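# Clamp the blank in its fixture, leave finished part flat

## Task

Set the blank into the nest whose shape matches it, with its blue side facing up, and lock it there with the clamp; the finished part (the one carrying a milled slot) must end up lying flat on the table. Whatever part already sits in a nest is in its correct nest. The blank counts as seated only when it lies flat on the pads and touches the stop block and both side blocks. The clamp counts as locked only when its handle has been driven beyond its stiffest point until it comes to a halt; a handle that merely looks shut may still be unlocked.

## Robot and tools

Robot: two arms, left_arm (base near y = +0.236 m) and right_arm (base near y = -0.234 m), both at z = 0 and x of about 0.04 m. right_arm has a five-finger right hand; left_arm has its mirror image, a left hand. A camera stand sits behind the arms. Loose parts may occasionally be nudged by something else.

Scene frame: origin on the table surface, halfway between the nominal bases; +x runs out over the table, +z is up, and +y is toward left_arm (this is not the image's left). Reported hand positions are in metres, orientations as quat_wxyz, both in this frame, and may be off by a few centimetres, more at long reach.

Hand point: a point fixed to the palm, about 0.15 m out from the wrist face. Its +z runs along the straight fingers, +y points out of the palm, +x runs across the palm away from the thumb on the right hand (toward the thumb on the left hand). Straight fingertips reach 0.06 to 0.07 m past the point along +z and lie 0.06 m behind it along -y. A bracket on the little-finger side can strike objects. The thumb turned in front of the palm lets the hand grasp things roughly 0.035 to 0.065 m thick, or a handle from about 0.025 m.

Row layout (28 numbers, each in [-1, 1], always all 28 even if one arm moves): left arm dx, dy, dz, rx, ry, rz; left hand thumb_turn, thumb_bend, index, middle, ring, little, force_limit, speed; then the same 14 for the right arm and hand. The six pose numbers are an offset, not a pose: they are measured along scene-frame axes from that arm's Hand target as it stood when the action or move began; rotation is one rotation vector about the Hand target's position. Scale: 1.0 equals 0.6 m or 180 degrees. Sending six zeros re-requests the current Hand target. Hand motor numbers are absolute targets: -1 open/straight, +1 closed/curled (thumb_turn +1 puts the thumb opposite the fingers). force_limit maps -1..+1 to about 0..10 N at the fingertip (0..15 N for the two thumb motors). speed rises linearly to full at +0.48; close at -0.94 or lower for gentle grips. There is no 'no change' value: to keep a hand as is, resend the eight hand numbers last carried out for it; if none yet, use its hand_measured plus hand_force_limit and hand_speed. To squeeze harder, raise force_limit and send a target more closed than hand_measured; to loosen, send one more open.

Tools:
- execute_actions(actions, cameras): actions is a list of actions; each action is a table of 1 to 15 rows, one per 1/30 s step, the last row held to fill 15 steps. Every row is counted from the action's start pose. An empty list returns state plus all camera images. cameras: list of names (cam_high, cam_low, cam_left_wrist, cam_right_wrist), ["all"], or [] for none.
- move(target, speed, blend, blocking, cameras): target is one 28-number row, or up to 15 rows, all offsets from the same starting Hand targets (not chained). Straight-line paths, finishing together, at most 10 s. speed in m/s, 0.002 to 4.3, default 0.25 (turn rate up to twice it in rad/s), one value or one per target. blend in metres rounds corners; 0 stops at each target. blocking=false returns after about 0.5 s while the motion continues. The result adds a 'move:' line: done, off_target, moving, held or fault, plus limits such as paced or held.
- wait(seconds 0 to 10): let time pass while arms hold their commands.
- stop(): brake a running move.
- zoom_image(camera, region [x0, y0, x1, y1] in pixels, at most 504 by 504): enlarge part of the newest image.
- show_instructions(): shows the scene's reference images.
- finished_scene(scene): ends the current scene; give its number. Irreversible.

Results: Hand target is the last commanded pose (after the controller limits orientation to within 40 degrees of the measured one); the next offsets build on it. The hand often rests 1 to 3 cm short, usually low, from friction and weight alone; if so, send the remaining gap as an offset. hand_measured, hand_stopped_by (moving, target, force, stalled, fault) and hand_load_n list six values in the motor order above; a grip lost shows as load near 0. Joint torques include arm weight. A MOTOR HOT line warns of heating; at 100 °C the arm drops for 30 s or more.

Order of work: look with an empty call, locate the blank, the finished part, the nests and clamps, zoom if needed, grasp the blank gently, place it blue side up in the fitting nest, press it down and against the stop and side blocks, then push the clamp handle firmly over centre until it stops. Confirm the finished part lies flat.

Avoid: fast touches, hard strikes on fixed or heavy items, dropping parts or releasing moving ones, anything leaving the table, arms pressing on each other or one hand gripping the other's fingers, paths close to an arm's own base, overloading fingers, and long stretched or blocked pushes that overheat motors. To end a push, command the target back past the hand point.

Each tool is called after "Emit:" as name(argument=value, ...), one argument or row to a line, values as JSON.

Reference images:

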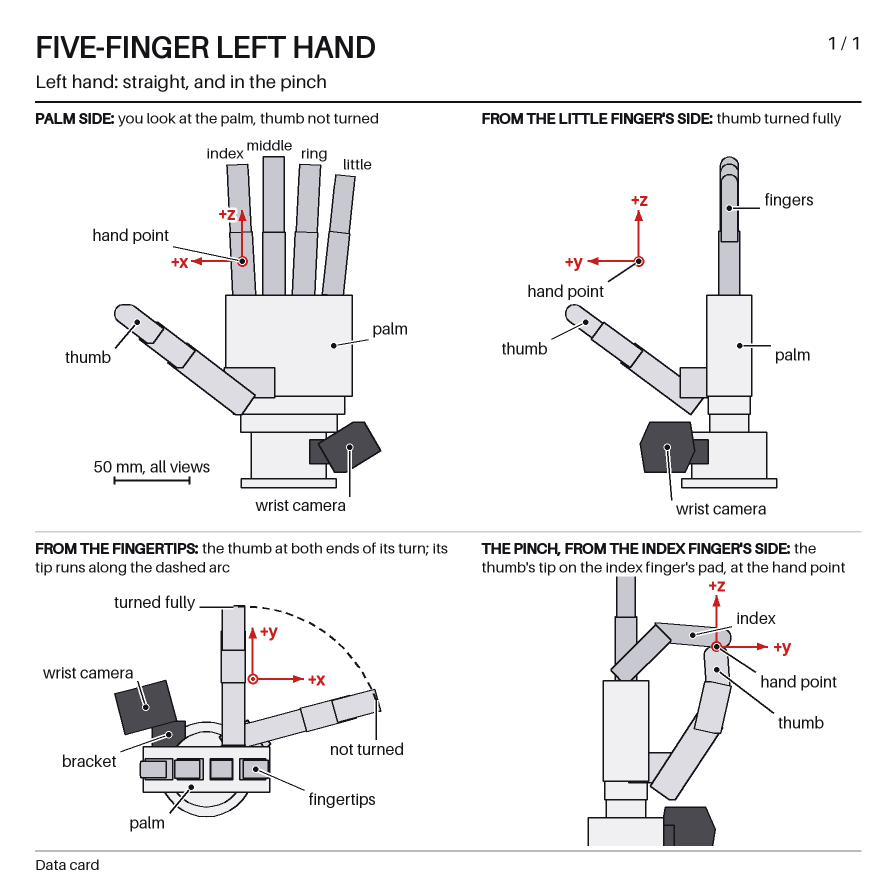

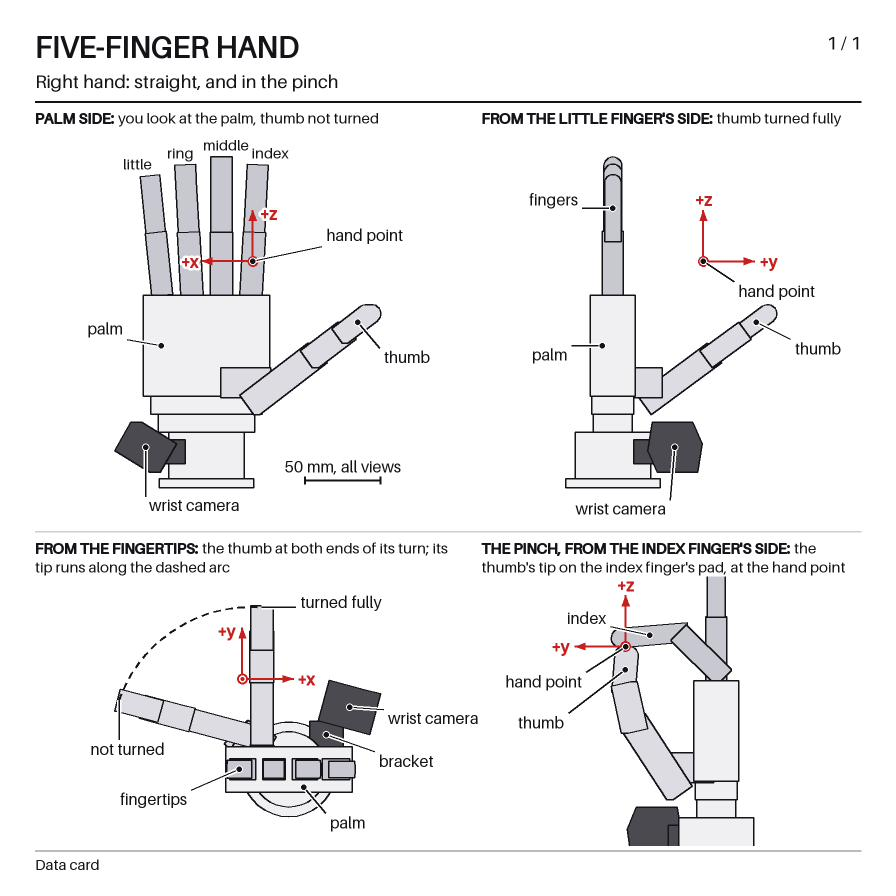

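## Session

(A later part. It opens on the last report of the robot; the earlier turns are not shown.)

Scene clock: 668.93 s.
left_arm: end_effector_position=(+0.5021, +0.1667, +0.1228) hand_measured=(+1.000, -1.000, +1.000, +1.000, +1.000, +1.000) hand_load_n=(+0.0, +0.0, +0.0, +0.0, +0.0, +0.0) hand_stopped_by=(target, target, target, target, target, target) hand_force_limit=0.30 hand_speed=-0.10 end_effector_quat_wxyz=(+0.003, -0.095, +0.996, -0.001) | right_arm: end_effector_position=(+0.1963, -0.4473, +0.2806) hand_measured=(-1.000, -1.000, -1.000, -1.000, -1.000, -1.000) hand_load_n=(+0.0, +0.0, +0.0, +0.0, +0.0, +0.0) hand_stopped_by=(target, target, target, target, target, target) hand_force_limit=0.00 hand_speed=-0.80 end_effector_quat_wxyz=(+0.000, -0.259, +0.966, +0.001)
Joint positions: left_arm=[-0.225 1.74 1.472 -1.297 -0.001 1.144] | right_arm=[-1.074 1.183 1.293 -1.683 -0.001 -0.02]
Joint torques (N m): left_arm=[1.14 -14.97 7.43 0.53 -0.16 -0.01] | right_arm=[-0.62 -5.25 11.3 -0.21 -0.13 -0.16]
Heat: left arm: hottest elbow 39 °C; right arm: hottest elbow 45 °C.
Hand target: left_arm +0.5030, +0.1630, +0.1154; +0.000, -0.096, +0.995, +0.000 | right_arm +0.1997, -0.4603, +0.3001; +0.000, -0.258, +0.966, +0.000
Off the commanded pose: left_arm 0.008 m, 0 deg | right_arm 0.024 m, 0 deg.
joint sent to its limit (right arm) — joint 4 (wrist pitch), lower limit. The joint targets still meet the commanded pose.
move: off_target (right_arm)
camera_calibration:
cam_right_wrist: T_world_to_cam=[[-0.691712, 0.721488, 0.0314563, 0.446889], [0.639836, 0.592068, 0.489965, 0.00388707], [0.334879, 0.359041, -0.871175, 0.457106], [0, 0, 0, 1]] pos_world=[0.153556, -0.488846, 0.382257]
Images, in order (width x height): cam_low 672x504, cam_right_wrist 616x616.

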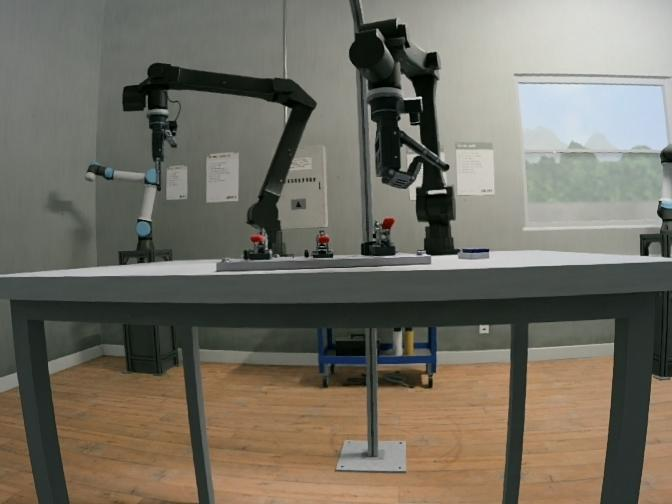

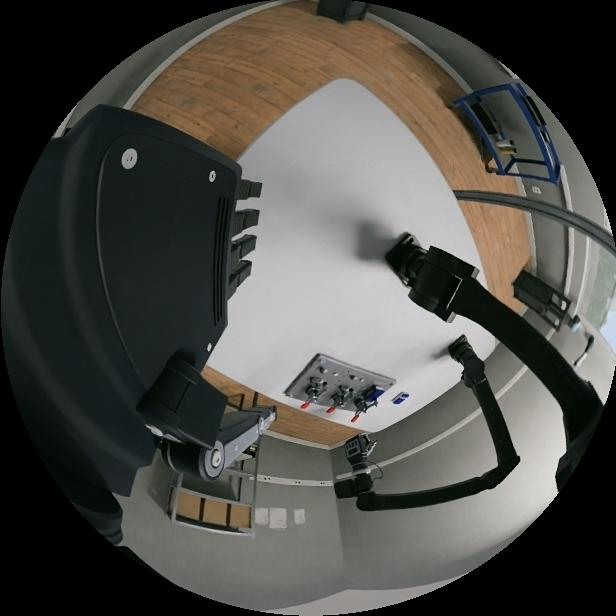

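Emit:
move(
  target=[
    [0.0,0.0,-0.09,-0.0026,0.014,0,1,-1,1,1,1,1,0.3,-0.1,0,0,0,0,0,0,-1,-1,-1,-1,-1,-1,0,-0.8],
  ],
  speed=[0.06],
  cameras=["cam_low","cam_right_wrist"],
)

Emit:
zoom_image(
  camera="cam_right_wrist",
  region=[330, 380, 400, 450],
)

Emit:
zoom_image(
  camera="cam_low",
  region=[340, 165, 420, 265],
)

Scene clock: 672.00 s.
left_arm: end_effector_position=(+0.5019, +0.1634, +0.0681) hand_measured=(+1.000, -1.000, +1.000, +1.000, +1.000, +1.000) hand_load_n=(+0.0, +0.0, +0.0, +0.0, +0.0, +0.5) hand_stopped_by=(target, target, target, target, target, target) hand_force_limit=0.30 hand_speed=-0.10 end_effector_quat_wxyz=(-0.020, -0.095, +0.995, -0.002) | right_arm: end_effector_position=(+0.1963, -0.4473, +0.2806) hand_measured=(-1.000, -1.000, -1.000, -1.000, -1.000, -1.000) hand_load_n=(+0.0, -0.5, +0.0, +0.0, +0.0, +0.0) hand_stopped_by=(target, target, target, target, target, target) hand_force_limit=0.00 hand_speed=-0.80 end_effector_quat_wxyz=(+0.000, -0.259, +0.966, +0.001)
Joint positions: left_arm=[-0.225 1.817 1.423 -1.214 0.016 1.144] | right_arm=[-1.074 1.183 1.293 -1.683 -0.001 -0.02]
Joint torques (N m): left_arm=[1.73 -15.79 7.15 0.4 -0.07 0.05] | right_arm=[-0.62 -4.72 11.3 -0.25 -0.09 -0.13]
Heat: left arm: hottest elbow 39 °C; right arm: hottest elbow 45 °C.
Hand target: left_arm +0.5031, +0.1629, +0.0615; -0.022, -0.096, +0.995, -0.002 | right_arm +0.1997, -0.4603, +0.3001; +0.000, -0.258, +0.966, +0.000
Off the commanded pose: left_arm 0.007 m, 0 deg | right_arm 0.024 m, 0 deg.
joint sent to its limit (right arm) — joint 4 (wrist pitch), lower limit. The joint targets still meet the commanded pose.
move: off_target (right_arm)
camera_calibration:
cam_right_wrist: T_world_to_cam=[[-0.691712, 0.721488, 0.0314563, 0.446889], [0.639836, 0.592068, 0.489965, 0.00388707], [0.334879, 0.359041, -0.871175, 0.457106], [0, 0, 0, 1]] pos_world=[0.153556, -0.488846, 0.382257]
Images, in order (width x height): cam_low 672x504, cam_right_wrist 616x616.

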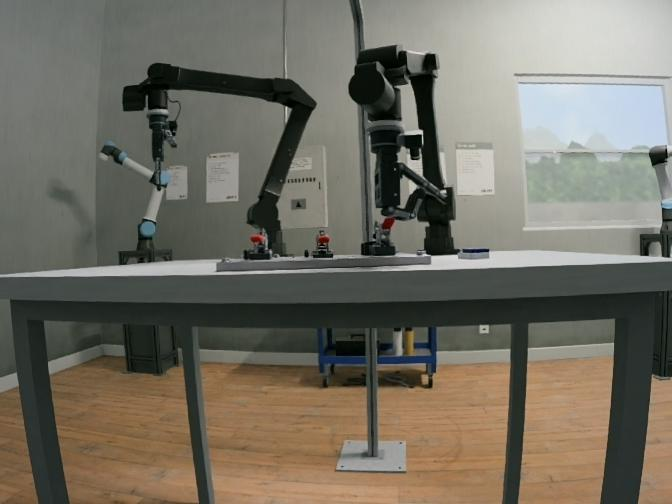

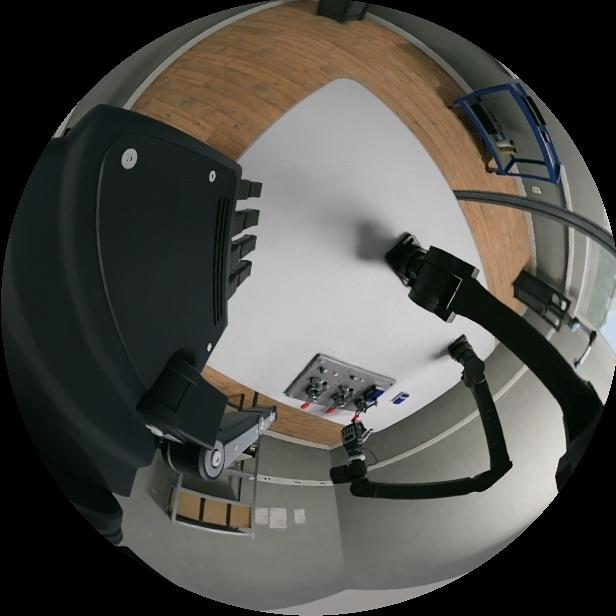

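Scaled by 7.200 from the camera's 616x616 image, which has a finer 880x880 frame.

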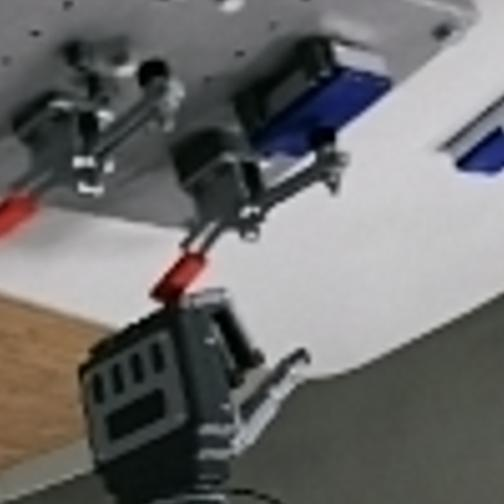

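Scaled by 5.040 from the camera's 672x504 image, which has a finer 960x720 frame.

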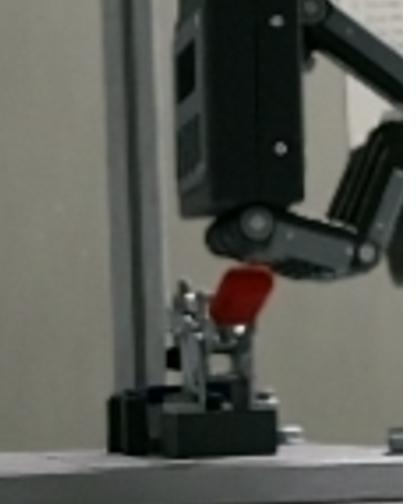

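Emit:
move(
  target=[
    [0.0,0.0,-0.05,0,0,0,1,-1,1,1,1,1,0.3,-0.1,0,0,0,0,0,0,-1,-1,-1,-1,-1,-1,0,-0.8],
  ],
  speed=[0.05],
  cameras=["cam_low","cam_right_wrist"],
)

Emit:
zoom_image(
  camera="cam_right_wrist",
  region=[330, 380, 400, 450],
)

Emit:
zoom_image(
  camera="cam_low",
  region=[340, 165, 420, 265],
)

Scene clock: 673.63 s.
left_arm: end_effector_position=(+0.5043, +0.1626, +0.0552) hand_measured=(+1.000, -1.000, +1.000, +1.000, +1.000, +1.000) hand_load_n=(+0.0, +0.0, -0.5, -0.5, +0.0, +0.0) hand_stopped_by=(target, target, target, target, target, target) hand_force_limit=0.30 hand_speed=-0.10 end_effector_quat_wxyz=(-0.013, -0.095, +0.995, -0.004) | right_arm: end_effector_position=(+0.1963, -0.4473, +0.2806) hand_measured=(-1.000, -1.000, -1.000, -1.000, -1.000, -1.000) hand_load_n=(+0.0, +0.0, +0.0, +0.0, +0.0, +0.0) hand_stopped_by=(target, target, target, target, target, target) hand_force_limit=0.00 hand_speed=-0.80 end_effector_quat_wxyz=(+0.000, -0.259, +0.966, +0.001)
Joint positions: left_arm=[-0.225 1.826 1.403 -1.169 0.017 1.144] | right_arm=[-1.074 1.183 1.293 -1.683 -0.001 -0.02]
Joint torques (N m): left_arm=[1.79 -13.86 5.74 1.36 -0.12 0.05] | right_arm=[-1.03 -5.07 11.1 -0.27 -0.06 -0.14]
Heat: left arm: hottest elbow 39 °C; right arm: hottest elbow 45 °C.
Hand target: left_arm +0.5030, +0.1629, +0.0314; -0.023, -0.096, +0.995, -0.002 | right_arm +0.1997, -0.4603, +0.3001; +0.000, -0.258, +0.966, +0.000
Off the commanded pose: left_arm 0.024 m, 1 deg | right_arm 0.024 m, 0 deg.
joint sent to its limit (right arm) — joint 4 (wrist pitch), lower limit. The joint targets still meet the commanded pose.
move: off_target (left_arm, right_arm)
camera_calibration:
cam_right_wrist: T_world_to_cam=[[-0.691712, 0.721488, 0.0314563, 0.446889], [0.639836, 0.592068, 0.489965, 0.00388707], [0.334879, 0.359041, -0.871175, 0.457106], [0, 0, 0, 1]] pos_world=[0.153556, -0.488846, 0.382257]
Images, in order (width x height): cam_low 672x504, cam_right_wrist 616x616.

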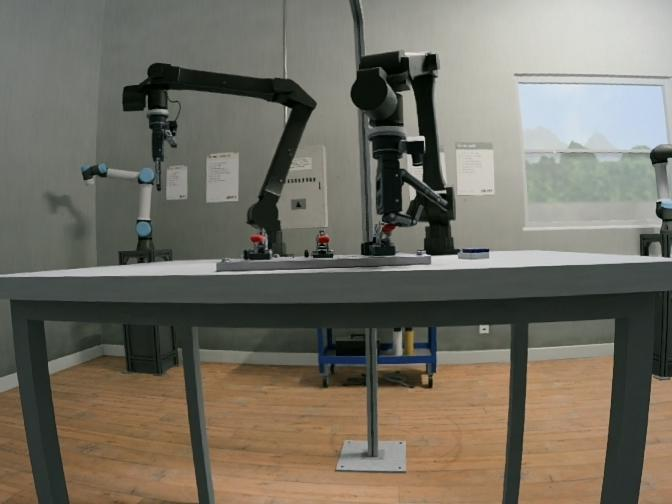

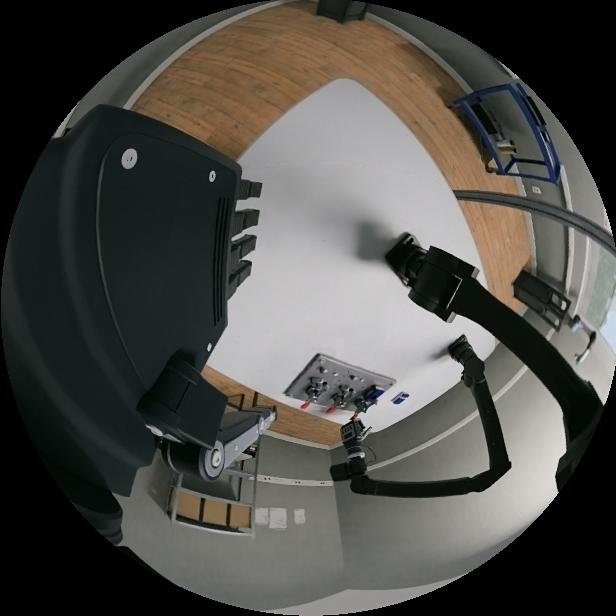

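Scaled by 7.200 from the camera's 616x616 image, which has a finer 880x880 frame.

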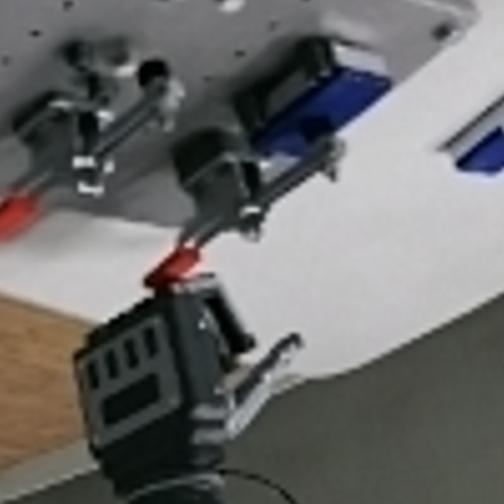

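Scaled by 5.040 from the camera's 672x504 image, which has a finer 960x720 frame.

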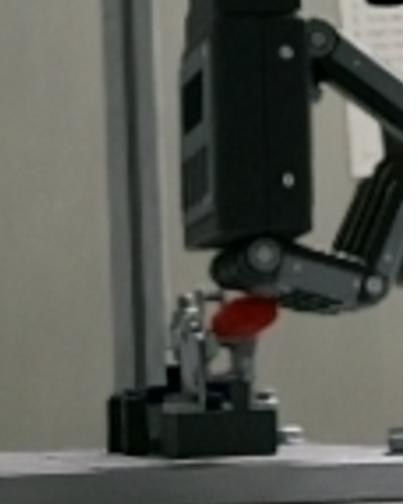

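Emit:
move(
  target=[
    [0.0,0.0,-0.06,0,0,0,1,-1,1,1,1,1,0.3,-0.1,0,0,0,0,0,0,-1,-1,-1,-1,-1,-1,0,-0.8],
  ],
  speed=[0.05],
  cameras=["cam_low","cam_right_wrist"],
)

Emit:
zoom_image(
  camera="cam_right_wrist",
  region=[330, 380, 400, 450],
)

Emit:
zoom_image(
  camera="cam_low",
  region=[340, 165, 420, 265],
)

Scene clock: 675.67 s.
left_arm: end_effector_position=(+0.5049, +0.1624, +0.0514) hand_measured=(+1.000, -1.000, +1.000, +1.000, +1.000, +1.000) hand_load_n=(+0.0, +0.0, -1.0, -1.0, +0.0, +0.0) hand_stopped_by=(target, target, target, target, target, target) hand_force_limit=0.30 hand_speed=-0.10 end_effector_quat_wxyz=(+0.004, -0.095, +0.995, -0.010) | right_arm: end_effector_position=(+0.1963, -0.4473, +0.2806) hand_measured=(-1.000, -1.000, -1.000, -1.000, -1.000, -1.000) hand_load_n=(+0.0, -0.5, +0.0, +0.0, +0.0, +0.0) hand_stopped_by=(target, target, target, target, target, target) hand_force_limit=0.00 hand_speed=-0.80 end_effector_quat_wxyz=(+0.000, -0.259, +0.966, +0.001)
Joint positions: left_arm=[-0.225 1.807 1.37 -1.12 0.017 1.144] | right_arm=[-1.074 1.183 1.293 -1.683 -0.001 -0.02]
Joint torques (N m): left_arm=[1.73 -8.88 4.75 2.77 -0.12 0.05] | right_arm=[-1.55 -5.01 11.11 -0.34 -0.11 -0.09]
Heat: left arm: hottest elbow 39 °C; right arm: hottest elbow 45 °C.
Hand target: left_arm +0.5031, +0.1629, -0.0045; -0.022, -0.096, +0.995, -0.002 | right_arm +0.1997, -0.4603, +0.3001; +0.000, -0.258, +0.966, +0.000
Off the commanded pose: left_arm 0.056 m, 3 deg | right_arm 0.024 m, 0 deg.
joint sent to its limit (right arm) — joint 4 (wrist pitch), lower limit. The joint targets still meet the commanded pose.
move: off_target (left_arm, right_arm)
camera_calibration:
cam_right_wrist: T_world_to_cam=[[-0.691712, 0.721488, 0.0314563, 0.446889], [0.639836, 0.592068, 0.489965, 0.00388707], [0.334879, 0.359041, -0.871175, 0.457106], [0, 0, 0, 1]] pos_world=[0.153556, -0.488846, 0.382257]
Images, in order (width x height): cam_low 672x504, cam_right_wrist 616x616.

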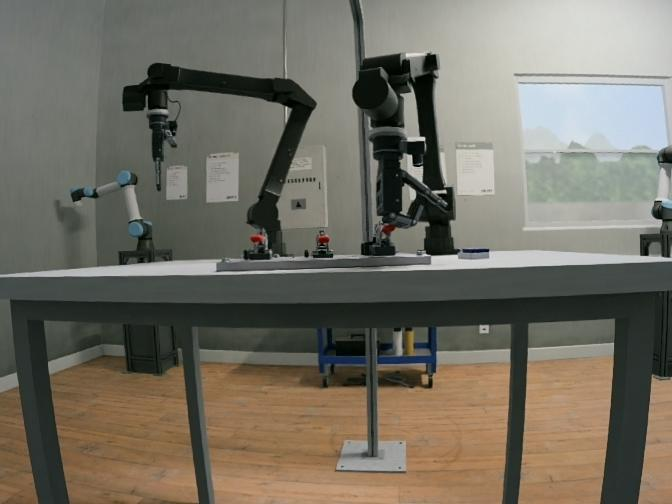

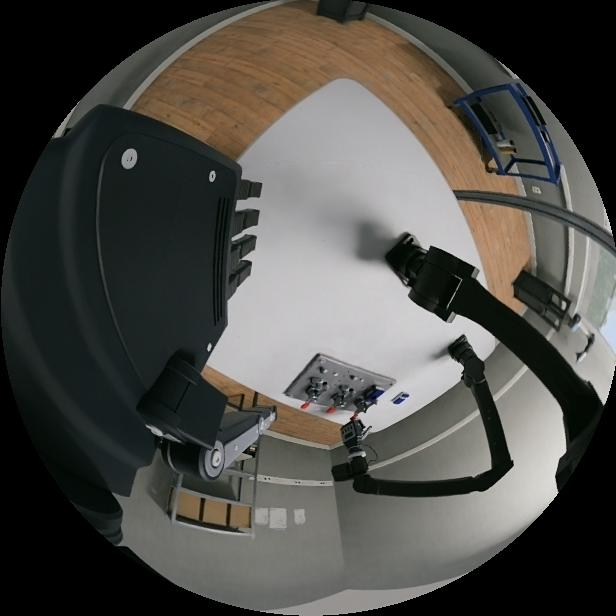

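Scaled by 7.200 from the camera's 616x616 image, which has a finer 880x880 frame.

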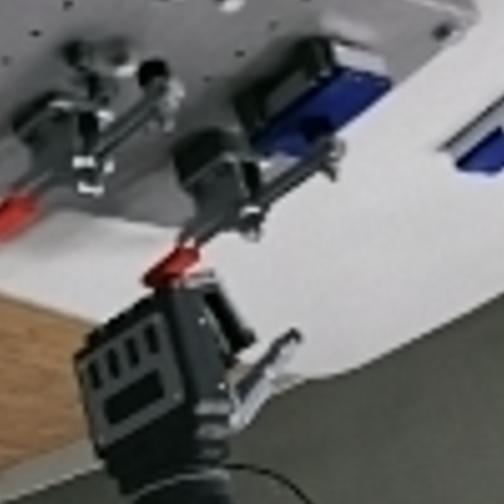

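Scaled by 5.040 from the camera's 672x504 image, which has a finer 960x720 frame.

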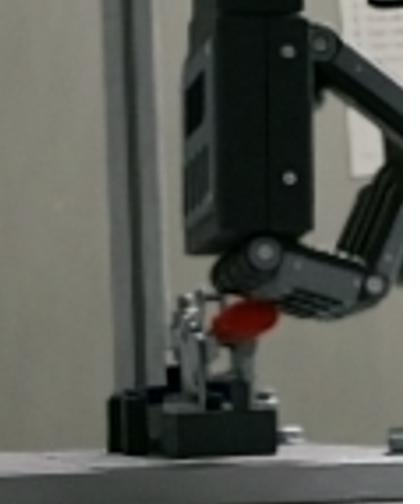

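Emit:
move(
  target=[
    [0.0,0.0,-0.06,0,0,0,1,-1,1,1,1,1,0.3,-0.1,0,0,0,0,0,0,-1,-1,-1,-1,-1,-1,0,-0.8],
  ],
  speed=[0.05],
  cameras=["cam_low","cam_right_wrist"],
)

Emit:
zoom_image(
  camera="cam_right_wrist",
  region=[330, 380, 400, 450],
)

Emit:
zoom_image(
  camera="cam_low",
  region=[340, 165, 420, 265],
)

Scene clock: 677.73 s.
left_arm: end_effector_position=(+0.5079, +0.1625, +0.0441) hand_measured=(+1.000, -1.000, +1.000, +1.000, +1.000, +1.000) hand_load_n=(+0.0, +0.0, -2.5, +0.0, +0.0, +0.0) hand_stopped_by=(target, target, target, target, target, target) hand_force_limit=0.30 hand_speed=-0.10 end_effector_quat_wxyz=(+0.021, -0.095, +0.995, -0.015) | right_arm: end_effector_position=(+0.1963, -0.4473, +0.2806) hand_measured=(-1.000, -1.000, -1.000, -1.000, -1.000, -1.000) hand_load_n=(+0.0, +0.0, +0.0, +0.0, +0.0, +0.0) hand_stopped_by=(target, target, target, target, target, target) hand_force_limit=0.00 hand_speed=-0.80 end_effector_quat_wxyz=(+0.000, -0.259, +0.966, +0.001)
Joint positions: left_arm=[-0.224 1.798 1.339 -1.063 0.015 1.144] | right_arm=[-1.074 1.183 1.293 -1.683 -0.001 -0.02]
Joint torques (N m): left_arm=[1.61 -4.66 3.78 3.62 -0.03 0.05] | right_arm=[-1.61 -4.89 11.25 -0.21 -0.13 -0.13]
Heat: left arm: hottest elbow 39 °C; right arm: hottest elbow 45 °C.
Hand target: left_arm +0.5031, +0.1629, -0.0405; -0.022, -0.095, +0.995, -0.002 | right_arm +0.1997, -0.4603, +0.3001; +0.000, -0.258, +0.966, +0.000
Off the commanded pose: left_arm 0.085 m, 5 deg | right_arm 0.024 m, 0 deg.
joint sent to its limit (right arm) — joint 4 (wrist pitch), lower limit. The joint targets still meet the commanded pose.
move: off_target (left_arm, right_arm)
camera_calibration:
cam_right_wrist: T_world_to_cam=[[-0.691712, 0.721488, 0.0314563, 0.446889], [0.639836, 0.592068, 0.489965, 0.00388707], [0.334879, 0.359041, -0.871175, 0.457106], [0, 0, 0, 1]] pos_world=[0.153556, -0.488846, 0.382257]
Images, in order (width x height): cam_low 672x504, cam_right_wrist 616x616.

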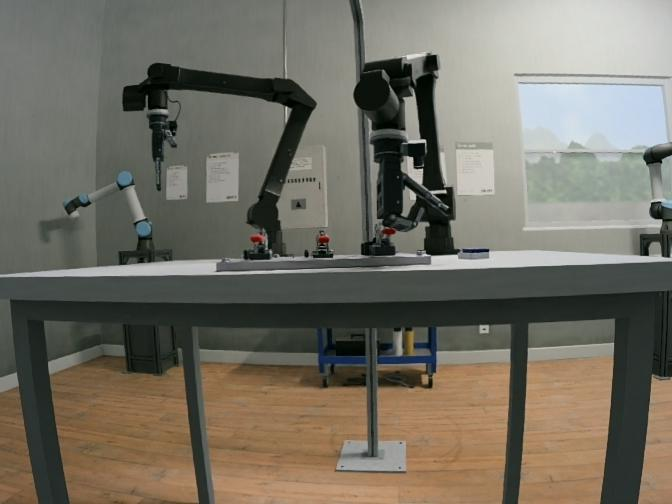

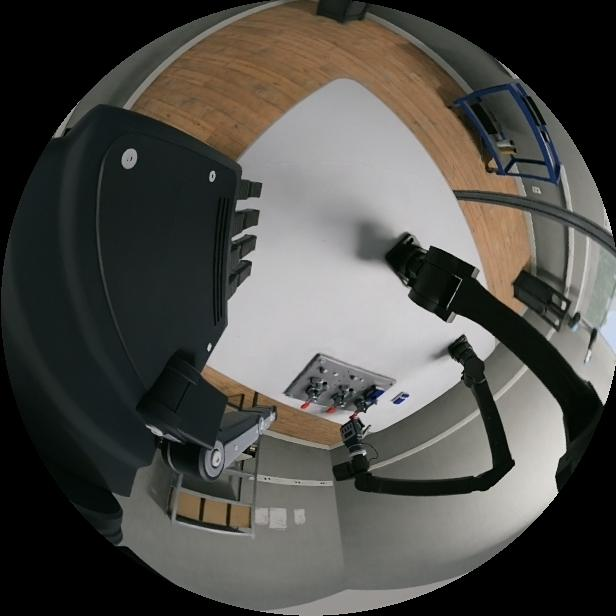

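Scaled by 7.200 from the camera's 616x616 image, which has a finer 880x880 frame.

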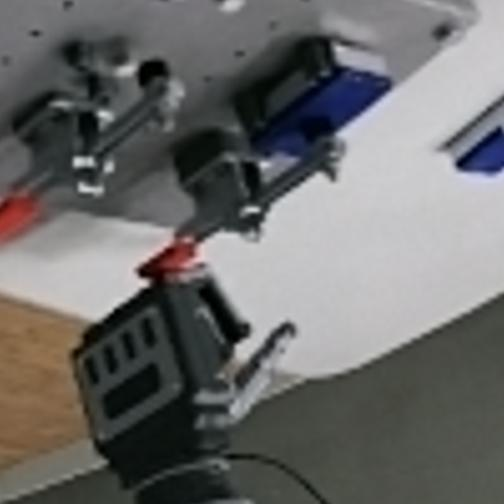

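Scaled by 5.040 from the camera's 672x504 image, which has a finer 960x720 frame.

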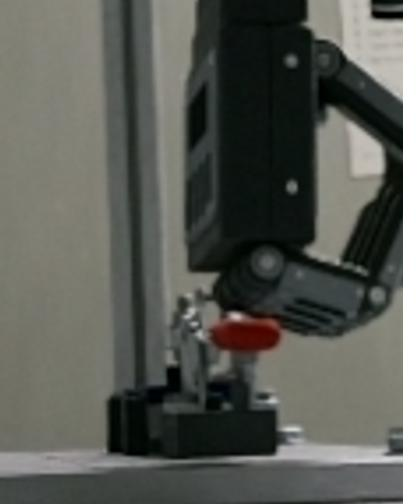

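Emit:
move(
  target=[
    [0.0,0.0,-0.04,0,0,0,1,-1,1,1,1,1,0.3,-0.1,0,0,0,0,0,0,-1,-1,-1,-1,-1,-1,0,-0.8],
  ],
  speed=[0.05],
  cameras=["cam_low","cam_right_wrist"],
)

Emit:
zoom_image(
  camera="cam_right_wrist",
  region=[330, 380, 400, 450],
)

Emit:
zoom_image(
  camera="cam_low",
  region=[340, 165, 420, 265],
)

Scene clock: 679.47 s.
left_arm: end_effector_position=(+0.5076, +0.1626, +0.0409) hand_measured=(+1.000, -1.000, +1.000, +1.000, +1.000, +1.000) hand_load_n=(+0.0, +0.0, -3.0, +0.0, +0.0, +0.0) hand_stopped_by=(target, target, target, target, target, target) hand_force_limit=0.30 hand_speed=-0.10 end_effector_quat_wxyz=(+0.031, -0.095, +0.995, -0.019) | right_arm: end_effector_position=(+0.1963, -0.4473, +0.2806) hand_measured=(-1.000, -1.000, -1.000, -1.000, -1.000, -1.000) hand_load_n=(+0.0, +0.0, +0.0, +0.0, +0.0, -0.5) hand_stopped_by=(target, target, target, target, target, target) hand_force_limit=0.00 hand_speed=-0.80 end_effector_quat_wxyz=(+0.000, -0.259, +0.966, +0.001)
Joint positions: left_arm=[-0.224 1.786 1.315 -1.029 0.015 1.144] | right_arm=[-1.074 1.183 1.293 -1.683 -0.001 -0.02]
Joint torques (N m): left_arm=[1.61 -1.49 3.32 4.3 -0.03 0.04] | right_arm=[-1.14 -4.54 11.4 -0.35 -0.13 -0.13]
Heat: left arm: hottest elbow 38 °C; right arm: hottest elbow 45 °C.
Hand target: left_arm +0.5030, +0.1629, -0.0646; -0.022, -0.096, +0.995, -0.002 | right_arm +0.1997, -0.4603, +0.3001; +0.000, -0.258, +0.966, +0.000
Off the commanded pose: left_arm 0.105 m, 6 deg | right_arm 0.024 m, 0 deg.
joint sent to its limit (right arm) — joint 4 (wrist pitch), lower limit. The joint targets still meet the commanded pose.
move: off_target (left_arm, right_arm)
camera_calibration:
cam_right_wrist: T_world_to_cam=[[-0.691712, 0.721488, 0.0314563, 0.446889], [0.639836, 0.592068, 0.489965, 0.00388707], [0.334879, 0.359041, -0.871175, 0.457106], [0, 0, 0, 1]] pos_world=[0.153556, -0.488846, 0.382257]
Images, in order (width x height): cam_low 672x504, cam_right_wrist 616x616.

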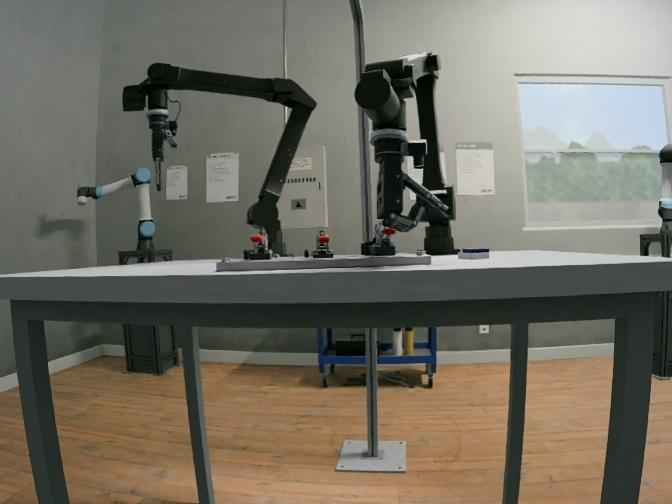

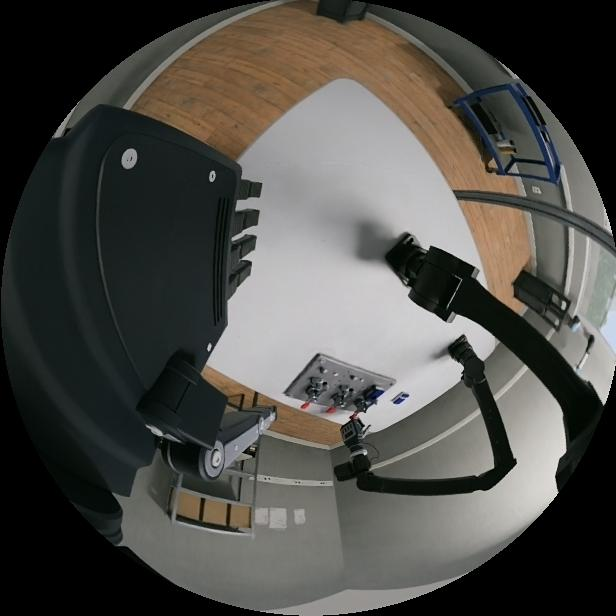

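Scaled by 7.200 from the camera's 616x616 image, which has a finer 880x880 frame.

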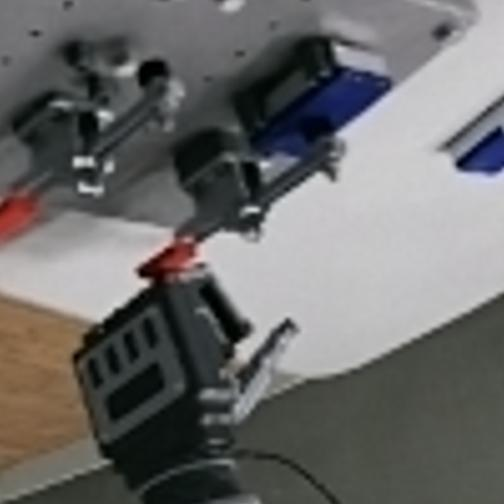

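Scaled by 5.040 from the camera's 672x504 image, which has a finer 960x720 frame.

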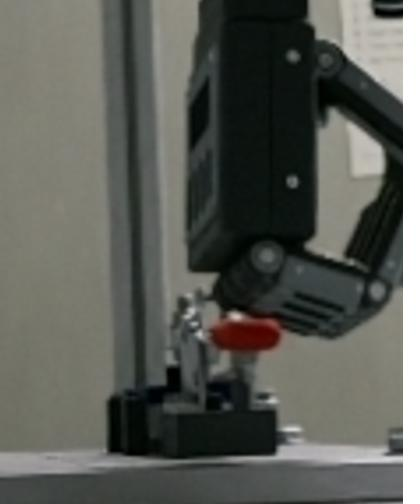

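Emit:
move(
  target=[
    [0.0,0.0,0.18,0.0026,-0.014,0,1,-1,1,1,1,1,0.3,-0.1,0,0,0,0,0,0,-1,-1,-1,-1,-1,-1,0,-0.8],
    [0.0,0.05,0.4,0.0026,-0.014,0,1,-1,1,1,1,1,0.3,-0.1,0,0,0,0,0,0,-1,-1,-1,-1,-1,-1,0,-0.8],
    [-0.1,0.3,0.45,0.0026,-0.014,0,1,-1,1,1,1,1,0.3,-0.1,0,0,0,0,0,0,-1,-1,-1,-1,-1,-1,0,-0.8],
  ],
  speed=[0.1,0.12,0.2],
  blend=[0,0.03,0],
  cameras=["cam_low","cam_right_wrist","cam_high","cam_left_wrist"],
)

Emit:
zoom_image(
  camera="cam_right_wrist",
  region=[330, 380, 400, 450],
)

Emit:
zoom_image(
  camera="cam_low",
  region=[220, 200, 440, 280],
)

Emit:
zoom_image(
  camera="cam_high",
  region=[280, 225, 430, 345],
)

Scene clock: 685.13 s.
left_arm: end_effector_position=(+0.4463, +0.3418, +0.1993) hand_measured=(+1.000, -1.000, +1.000, +1.000, +1.000, +1.000) hand_load_n=(+0.0, +0.0, +0.0, +0.0, +0.0, +0.0) hand_stopped_by=(target, target, target, target, target, target) hand_force_limit=0.30 hand_speed=-0.10 end_effector_quat_wxyz=(-0.004, -0.098, +0.995, +0.001) | right_arm: end_effector_position=(+0.1963, -0.4473, +0.2806) hand_measured=(-1.000, -1.000, -1.000, -1.000, -1.000, -1.000) hand_load_n=(+0.0, +0.0, +0.0, +0.0, +0.0, +0.0) hand_stopped_by=(target, target, target, target, target, target) hand_force_limit=0.00 hand_speed=-0.80 end_effector_quat_wxyz=(+0.000, -0.259, +0.966, +0.001)
Joint positions: left_arm=[0.128 1.54 1.424 -1.463 -0.002 1.489] | right_arm=[-1.074 1.183 1.293 -1.683 -0.001 -0.02]
Joint torques (N m): left_arm=[2.02 -14.68 7.66 -0.16 -0.1 0.13] | right_arm=[-1.2 -5.3 11.28 -0.17 -0.11 -0.09]
Heat: left arm: hottest elbow 38 °C; right arm: hottest elbow 45 °C.
Hand target: left_arm +0.4430, +0.3428, +0.2055; +0.000, -0.095, +0.995, +0.000 | right_arm +0.1997, -0.4603, +0.3001; +0.000, -0.258, +0.966, +0.000
Off the commanded pose: left_arm 0.007 m, 1 deg | right_arm 0.024 m, 0 deg.
joint sent to its limit (right arm) — joint 4 (wrist pitch), lower limit. The joint targets still meet the commanded pose.
move: off_target (right_arm)
camera_calibration:
cam_left_wrist: T_world_to_cam=[[-0.106458, -0.994292, -0.00708058, 0.389457], [-0.852808, 0.0876431, 0.514817, 0.248908], [-0.511258, 0.0608446, -0.857271, 0.496041], [0, 0, 0, 1]] pos_world=[0.507336, 0.335238, 0.299857]
cam_right_wrist: T_world_to_cam=[[-0.691712, 0.721488, 0.0314563, 0.446889], [0.639836, 0.592068, 0.489965, 0.00388707], [0.334879, 0.359041, -0.871175, 0.457106], [0, 0, 0, 1]] pos_world=[0.153556, -0.488846, 0.382257]

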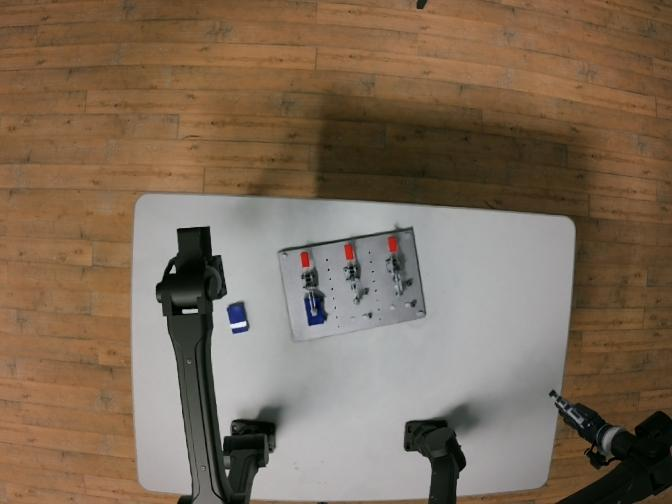

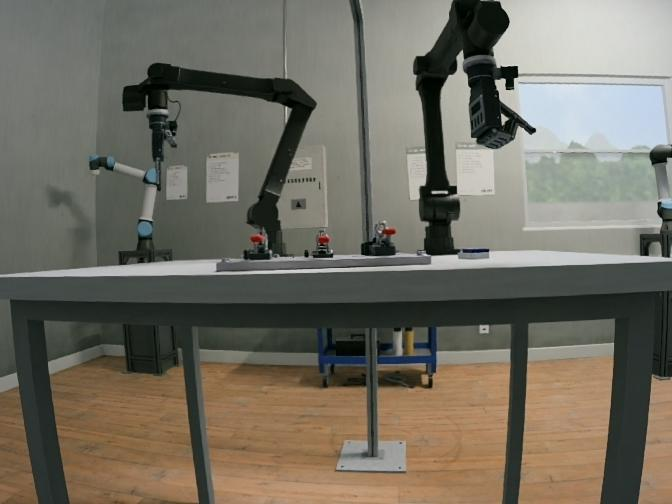

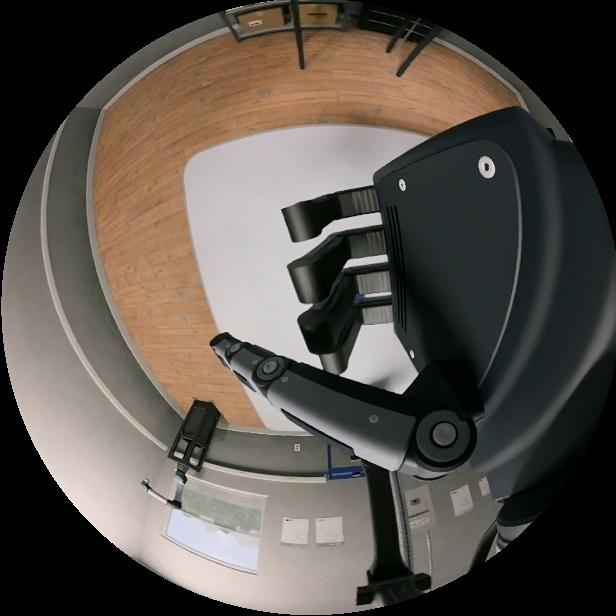

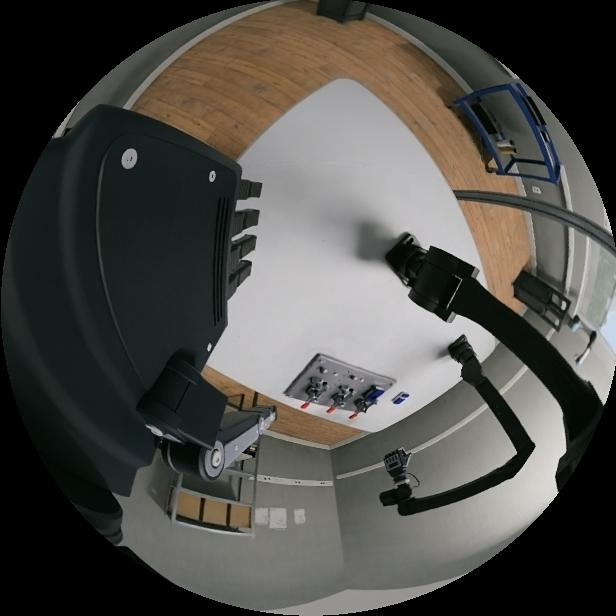

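Scaled by 7.200 from the camera's 616x616 image, which has a finer 880x880 frame.

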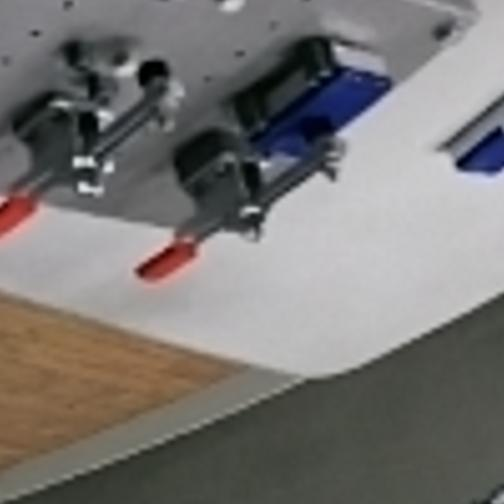

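Scaled by 2.291 from the camera's 672x504 image, which has a finer 960x720 frame.

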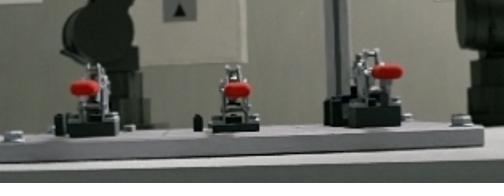

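Scaled by 3.360 from the camera's 672x504 image, which has a finer 960x720 frame.

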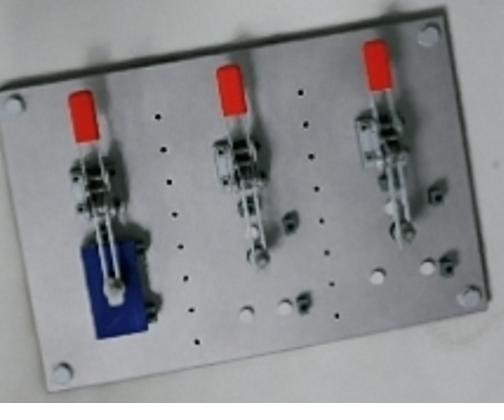

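Emit:
zoom_image(
  camera="cam_right_wrist",
  region=[280, 345, 400, 445],
)

Emit:
zoom_image(
  camera="cam_low",
  region=[350, 210, 420, 270],
)

Emit:
zoom_image(
  camera="cam_low",
  region=[290, 210, 360, 270],
)

Emit:
zoom_image(
  camera="cam_low",
  region=[225, 210, 295, 270],
)

Emit:
zoom_image(
  camera="cam_high",
  region=[290, 275, 340, 335],
)

Scaled by 4.200 from the camera's 616x616 image, which has a finer 880x880 frame.

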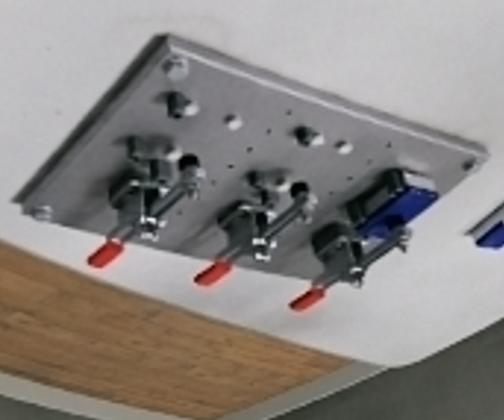

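Scaled by 7.200 from the camera's 672x504 image, which has a finer 960x720 frame.

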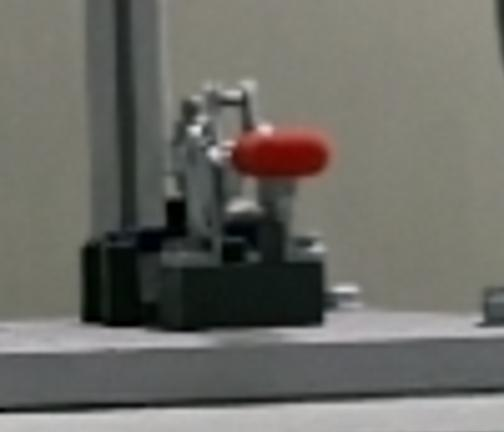

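Scaled by 7.200 from the camera's 672x504 image, which has a finer 960x720 frame.

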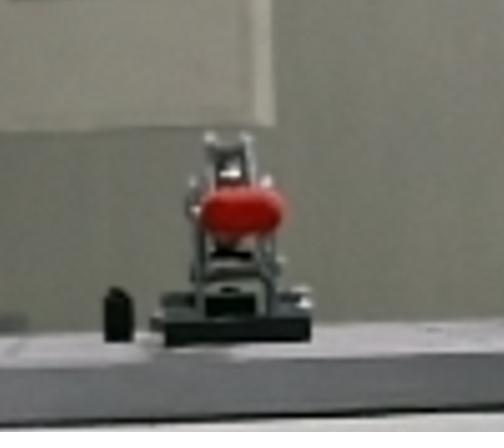

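Scaled by 7.200 from the camera's 672x504 image, which has a finer 960x720 frame.

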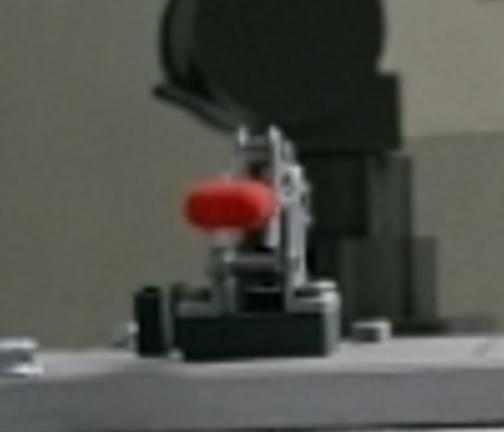

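Scaled by 8.400 from the camera's 672x504 image, which has a finer 960x720 frame.

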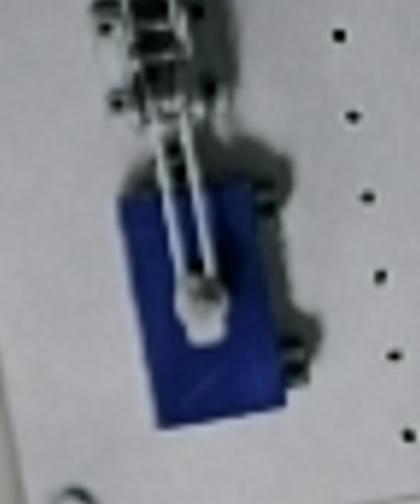

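Emit:
finished_scene(
  scene=1,
)

The scene is finished: the task was done.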